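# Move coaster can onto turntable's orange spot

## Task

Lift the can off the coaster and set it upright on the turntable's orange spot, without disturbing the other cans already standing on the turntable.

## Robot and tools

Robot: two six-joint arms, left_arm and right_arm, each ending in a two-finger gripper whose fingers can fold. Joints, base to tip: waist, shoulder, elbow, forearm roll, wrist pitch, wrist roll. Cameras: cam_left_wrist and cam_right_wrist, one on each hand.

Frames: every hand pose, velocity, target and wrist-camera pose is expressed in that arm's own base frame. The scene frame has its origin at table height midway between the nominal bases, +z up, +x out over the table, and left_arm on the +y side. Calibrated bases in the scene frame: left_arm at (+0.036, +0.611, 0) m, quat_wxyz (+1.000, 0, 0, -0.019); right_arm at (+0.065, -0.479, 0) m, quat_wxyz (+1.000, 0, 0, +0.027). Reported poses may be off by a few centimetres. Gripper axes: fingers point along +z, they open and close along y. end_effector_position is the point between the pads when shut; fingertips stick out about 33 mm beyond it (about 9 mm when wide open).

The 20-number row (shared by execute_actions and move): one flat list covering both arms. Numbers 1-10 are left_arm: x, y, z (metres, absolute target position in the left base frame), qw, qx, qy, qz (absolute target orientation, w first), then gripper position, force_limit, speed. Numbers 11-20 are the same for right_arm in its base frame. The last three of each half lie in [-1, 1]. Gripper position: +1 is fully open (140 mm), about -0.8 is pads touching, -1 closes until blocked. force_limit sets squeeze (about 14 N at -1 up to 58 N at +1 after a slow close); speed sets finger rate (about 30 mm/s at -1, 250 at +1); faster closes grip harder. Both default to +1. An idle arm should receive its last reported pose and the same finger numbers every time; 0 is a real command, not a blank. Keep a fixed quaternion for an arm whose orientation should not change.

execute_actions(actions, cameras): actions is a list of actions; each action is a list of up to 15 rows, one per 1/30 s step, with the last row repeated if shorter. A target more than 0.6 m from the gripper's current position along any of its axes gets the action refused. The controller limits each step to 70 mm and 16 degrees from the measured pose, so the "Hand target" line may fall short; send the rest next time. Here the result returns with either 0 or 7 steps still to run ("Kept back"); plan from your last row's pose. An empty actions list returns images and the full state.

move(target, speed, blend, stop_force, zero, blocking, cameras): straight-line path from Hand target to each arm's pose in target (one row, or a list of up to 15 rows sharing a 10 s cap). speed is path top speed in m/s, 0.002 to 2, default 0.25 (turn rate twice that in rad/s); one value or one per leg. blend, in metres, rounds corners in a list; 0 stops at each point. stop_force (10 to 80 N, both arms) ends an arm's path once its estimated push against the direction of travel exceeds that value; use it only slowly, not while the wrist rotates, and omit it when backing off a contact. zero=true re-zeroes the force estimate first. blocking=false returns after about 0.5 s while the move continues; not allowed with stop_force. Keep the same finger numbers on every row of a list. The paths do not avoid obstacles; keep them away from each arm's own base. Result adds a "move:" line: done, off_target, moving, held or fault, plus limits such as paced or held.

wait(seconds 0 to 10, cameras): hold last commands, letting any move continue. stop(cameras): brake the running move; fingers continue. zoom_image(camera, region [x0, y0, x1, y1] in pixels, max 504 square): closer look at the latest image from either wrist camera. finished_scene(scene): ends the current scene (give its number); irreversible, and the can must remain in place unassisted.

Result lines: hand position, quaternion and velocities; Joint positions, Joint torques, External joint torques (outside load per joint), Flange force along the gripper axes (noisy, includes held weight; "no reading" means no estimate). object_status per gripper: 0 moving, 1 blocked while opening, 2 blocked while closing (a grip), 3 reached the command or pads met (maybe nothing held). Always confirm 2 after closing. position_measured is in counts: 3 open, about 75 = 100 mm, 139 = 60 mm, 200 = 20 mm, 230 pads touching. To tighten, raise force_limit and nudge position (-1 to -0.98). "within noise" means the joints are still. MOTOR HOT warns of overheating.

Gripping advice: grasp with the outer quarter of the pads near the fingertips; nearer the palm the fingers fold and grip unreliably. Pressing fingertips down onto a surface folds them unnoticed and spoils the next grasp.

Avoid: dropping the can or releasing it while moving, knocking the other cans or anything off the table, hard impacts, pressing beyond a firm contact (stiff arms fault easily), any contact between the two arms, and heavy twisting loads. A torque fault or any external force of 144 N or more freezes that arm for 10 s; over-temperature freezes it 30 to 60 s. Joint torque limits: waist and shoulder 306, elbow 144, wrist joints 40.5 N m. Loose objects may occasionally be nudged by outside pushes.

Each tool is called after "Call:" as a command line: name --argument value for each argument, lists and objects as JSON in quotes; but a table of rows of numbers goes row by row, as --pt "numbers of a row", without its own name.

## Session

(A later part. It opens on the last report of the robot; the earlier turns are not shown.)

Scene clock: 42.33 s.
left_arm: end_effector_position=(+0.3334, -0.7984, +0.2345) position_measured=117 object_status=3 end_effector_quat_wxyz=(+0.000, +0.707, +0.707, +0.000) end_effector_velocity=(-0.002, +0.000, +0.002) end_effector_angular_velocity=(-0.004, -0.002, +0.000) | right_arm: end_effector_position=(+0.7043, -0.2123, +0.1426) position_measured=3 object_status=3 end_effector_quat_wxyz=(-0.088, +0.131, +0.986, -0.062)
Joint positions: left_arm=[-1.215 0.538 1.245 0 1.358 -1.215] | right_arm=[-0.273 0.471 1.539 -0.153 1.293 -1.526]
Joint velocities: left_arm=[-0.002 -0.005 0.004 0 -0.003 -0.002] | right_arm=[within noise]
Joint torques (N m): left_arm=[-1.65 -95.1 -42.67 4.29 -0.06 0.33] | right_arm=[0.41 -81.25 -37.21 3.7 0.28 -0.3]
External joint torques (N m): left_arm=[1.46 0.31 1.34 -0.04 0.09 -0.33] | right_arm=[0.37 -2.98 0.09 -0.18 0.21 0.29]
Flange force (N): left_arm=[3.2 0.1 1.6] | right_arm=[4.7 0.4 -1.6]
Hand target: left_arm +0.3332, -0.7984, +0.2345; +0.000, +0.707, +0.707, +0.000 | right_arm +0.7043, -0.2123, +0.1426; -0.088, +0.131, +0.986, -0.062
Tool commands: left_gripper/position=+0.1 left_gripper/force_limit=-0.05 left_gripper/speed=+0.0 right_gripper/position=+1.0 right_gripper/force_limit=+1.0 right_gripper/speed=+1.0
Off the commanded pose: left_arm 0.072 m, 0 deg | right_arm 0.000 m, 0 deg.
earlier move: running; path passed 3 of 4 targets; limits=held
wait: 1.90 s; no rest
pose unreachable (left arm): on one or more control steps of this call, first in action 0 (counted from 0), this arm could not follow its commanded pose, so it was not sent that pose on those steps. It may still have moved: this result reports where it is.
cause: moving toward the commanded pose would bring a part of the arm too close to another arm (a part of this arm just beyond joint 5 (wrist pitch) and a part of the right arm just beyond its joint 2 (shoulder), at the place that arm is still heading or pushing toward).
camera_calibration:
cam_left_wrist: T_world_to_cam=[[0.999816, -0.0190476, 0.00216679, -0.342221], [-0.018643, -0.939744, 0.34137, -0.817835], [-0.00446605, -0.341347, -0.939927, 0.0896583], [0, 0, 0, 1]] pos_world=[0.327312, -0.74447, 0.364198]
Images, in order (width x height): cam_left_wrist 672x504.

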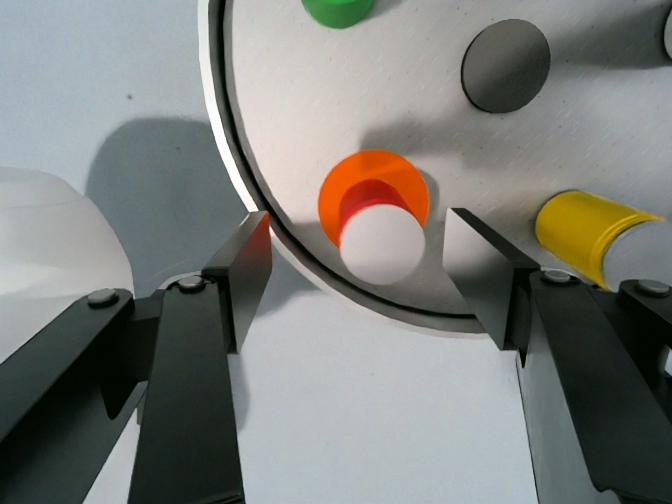

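Call:
stop

Call:
finished_scene --scene 2

Scene clock: 42.83 s.
left_arm: end_effector_position=(+0.3332, -0.7984, +0.2345) position_measured=117 object_status=3 end_effector_quat_wxyz=(+0.000, +0.707, +0.707, +0.000) | right_arm: end_effector_position=(+0.7043, -0.2123, +0.1426) position_measured=3 object_status=3 end_effector_quat_wxyz=(-0.088, +0.131, +0.986, -0.062)
Joint positions: left_arm=[-1.215 0.538 1.245 0 1.358 -1.215] | right_arm=[-0.273 0.471 1.539 -0.153 1.293 -1.526]
Joint velocities: within noise
Joint torques (N m): left_arm=[-2.74 -95.13 -42.14 4.21 -0.12 0.21] | right_arm=[0.4 -81.15 -37.38 3.68 0.31 -0.32]
External joint torques (N m): left_arm=[2.67 1.52 1.24 0.01 0.15 -0.21] | right_arm=[-0.27 -2.99 0.21 -0.18 0.18 0.32]
Flange force (N): left_arm=[1.5 2.4 1.9] | right_arm=[5.0 -0.4 -1.2]
Hand target: left_arm +0.3332, -0.7984, +0.2345; +0.000, +0.707, +0.707, +0.000 | right_arm +0.7043, -0.2123, +0.1426; -0.088, +0.131, +0.986, -0.062
Tool commands: left_gripper/position=+0.1 left_gripper/force_limit=-0.05 left_gripper/speed=+0.0 right_gripper/position=+1.0 right_gripper/force_limit=+1.0 right_gripper/speed=+1.0
Off the commanded pose: left_arm 0.072 m, 0 deg | right_arm 0.000 m, 0 deg.
earlier move: held (left_arm; a check stopped the path); path passed 3 of 4 targets; limits=held
stop: no move was running

The scene is finished: the task was done.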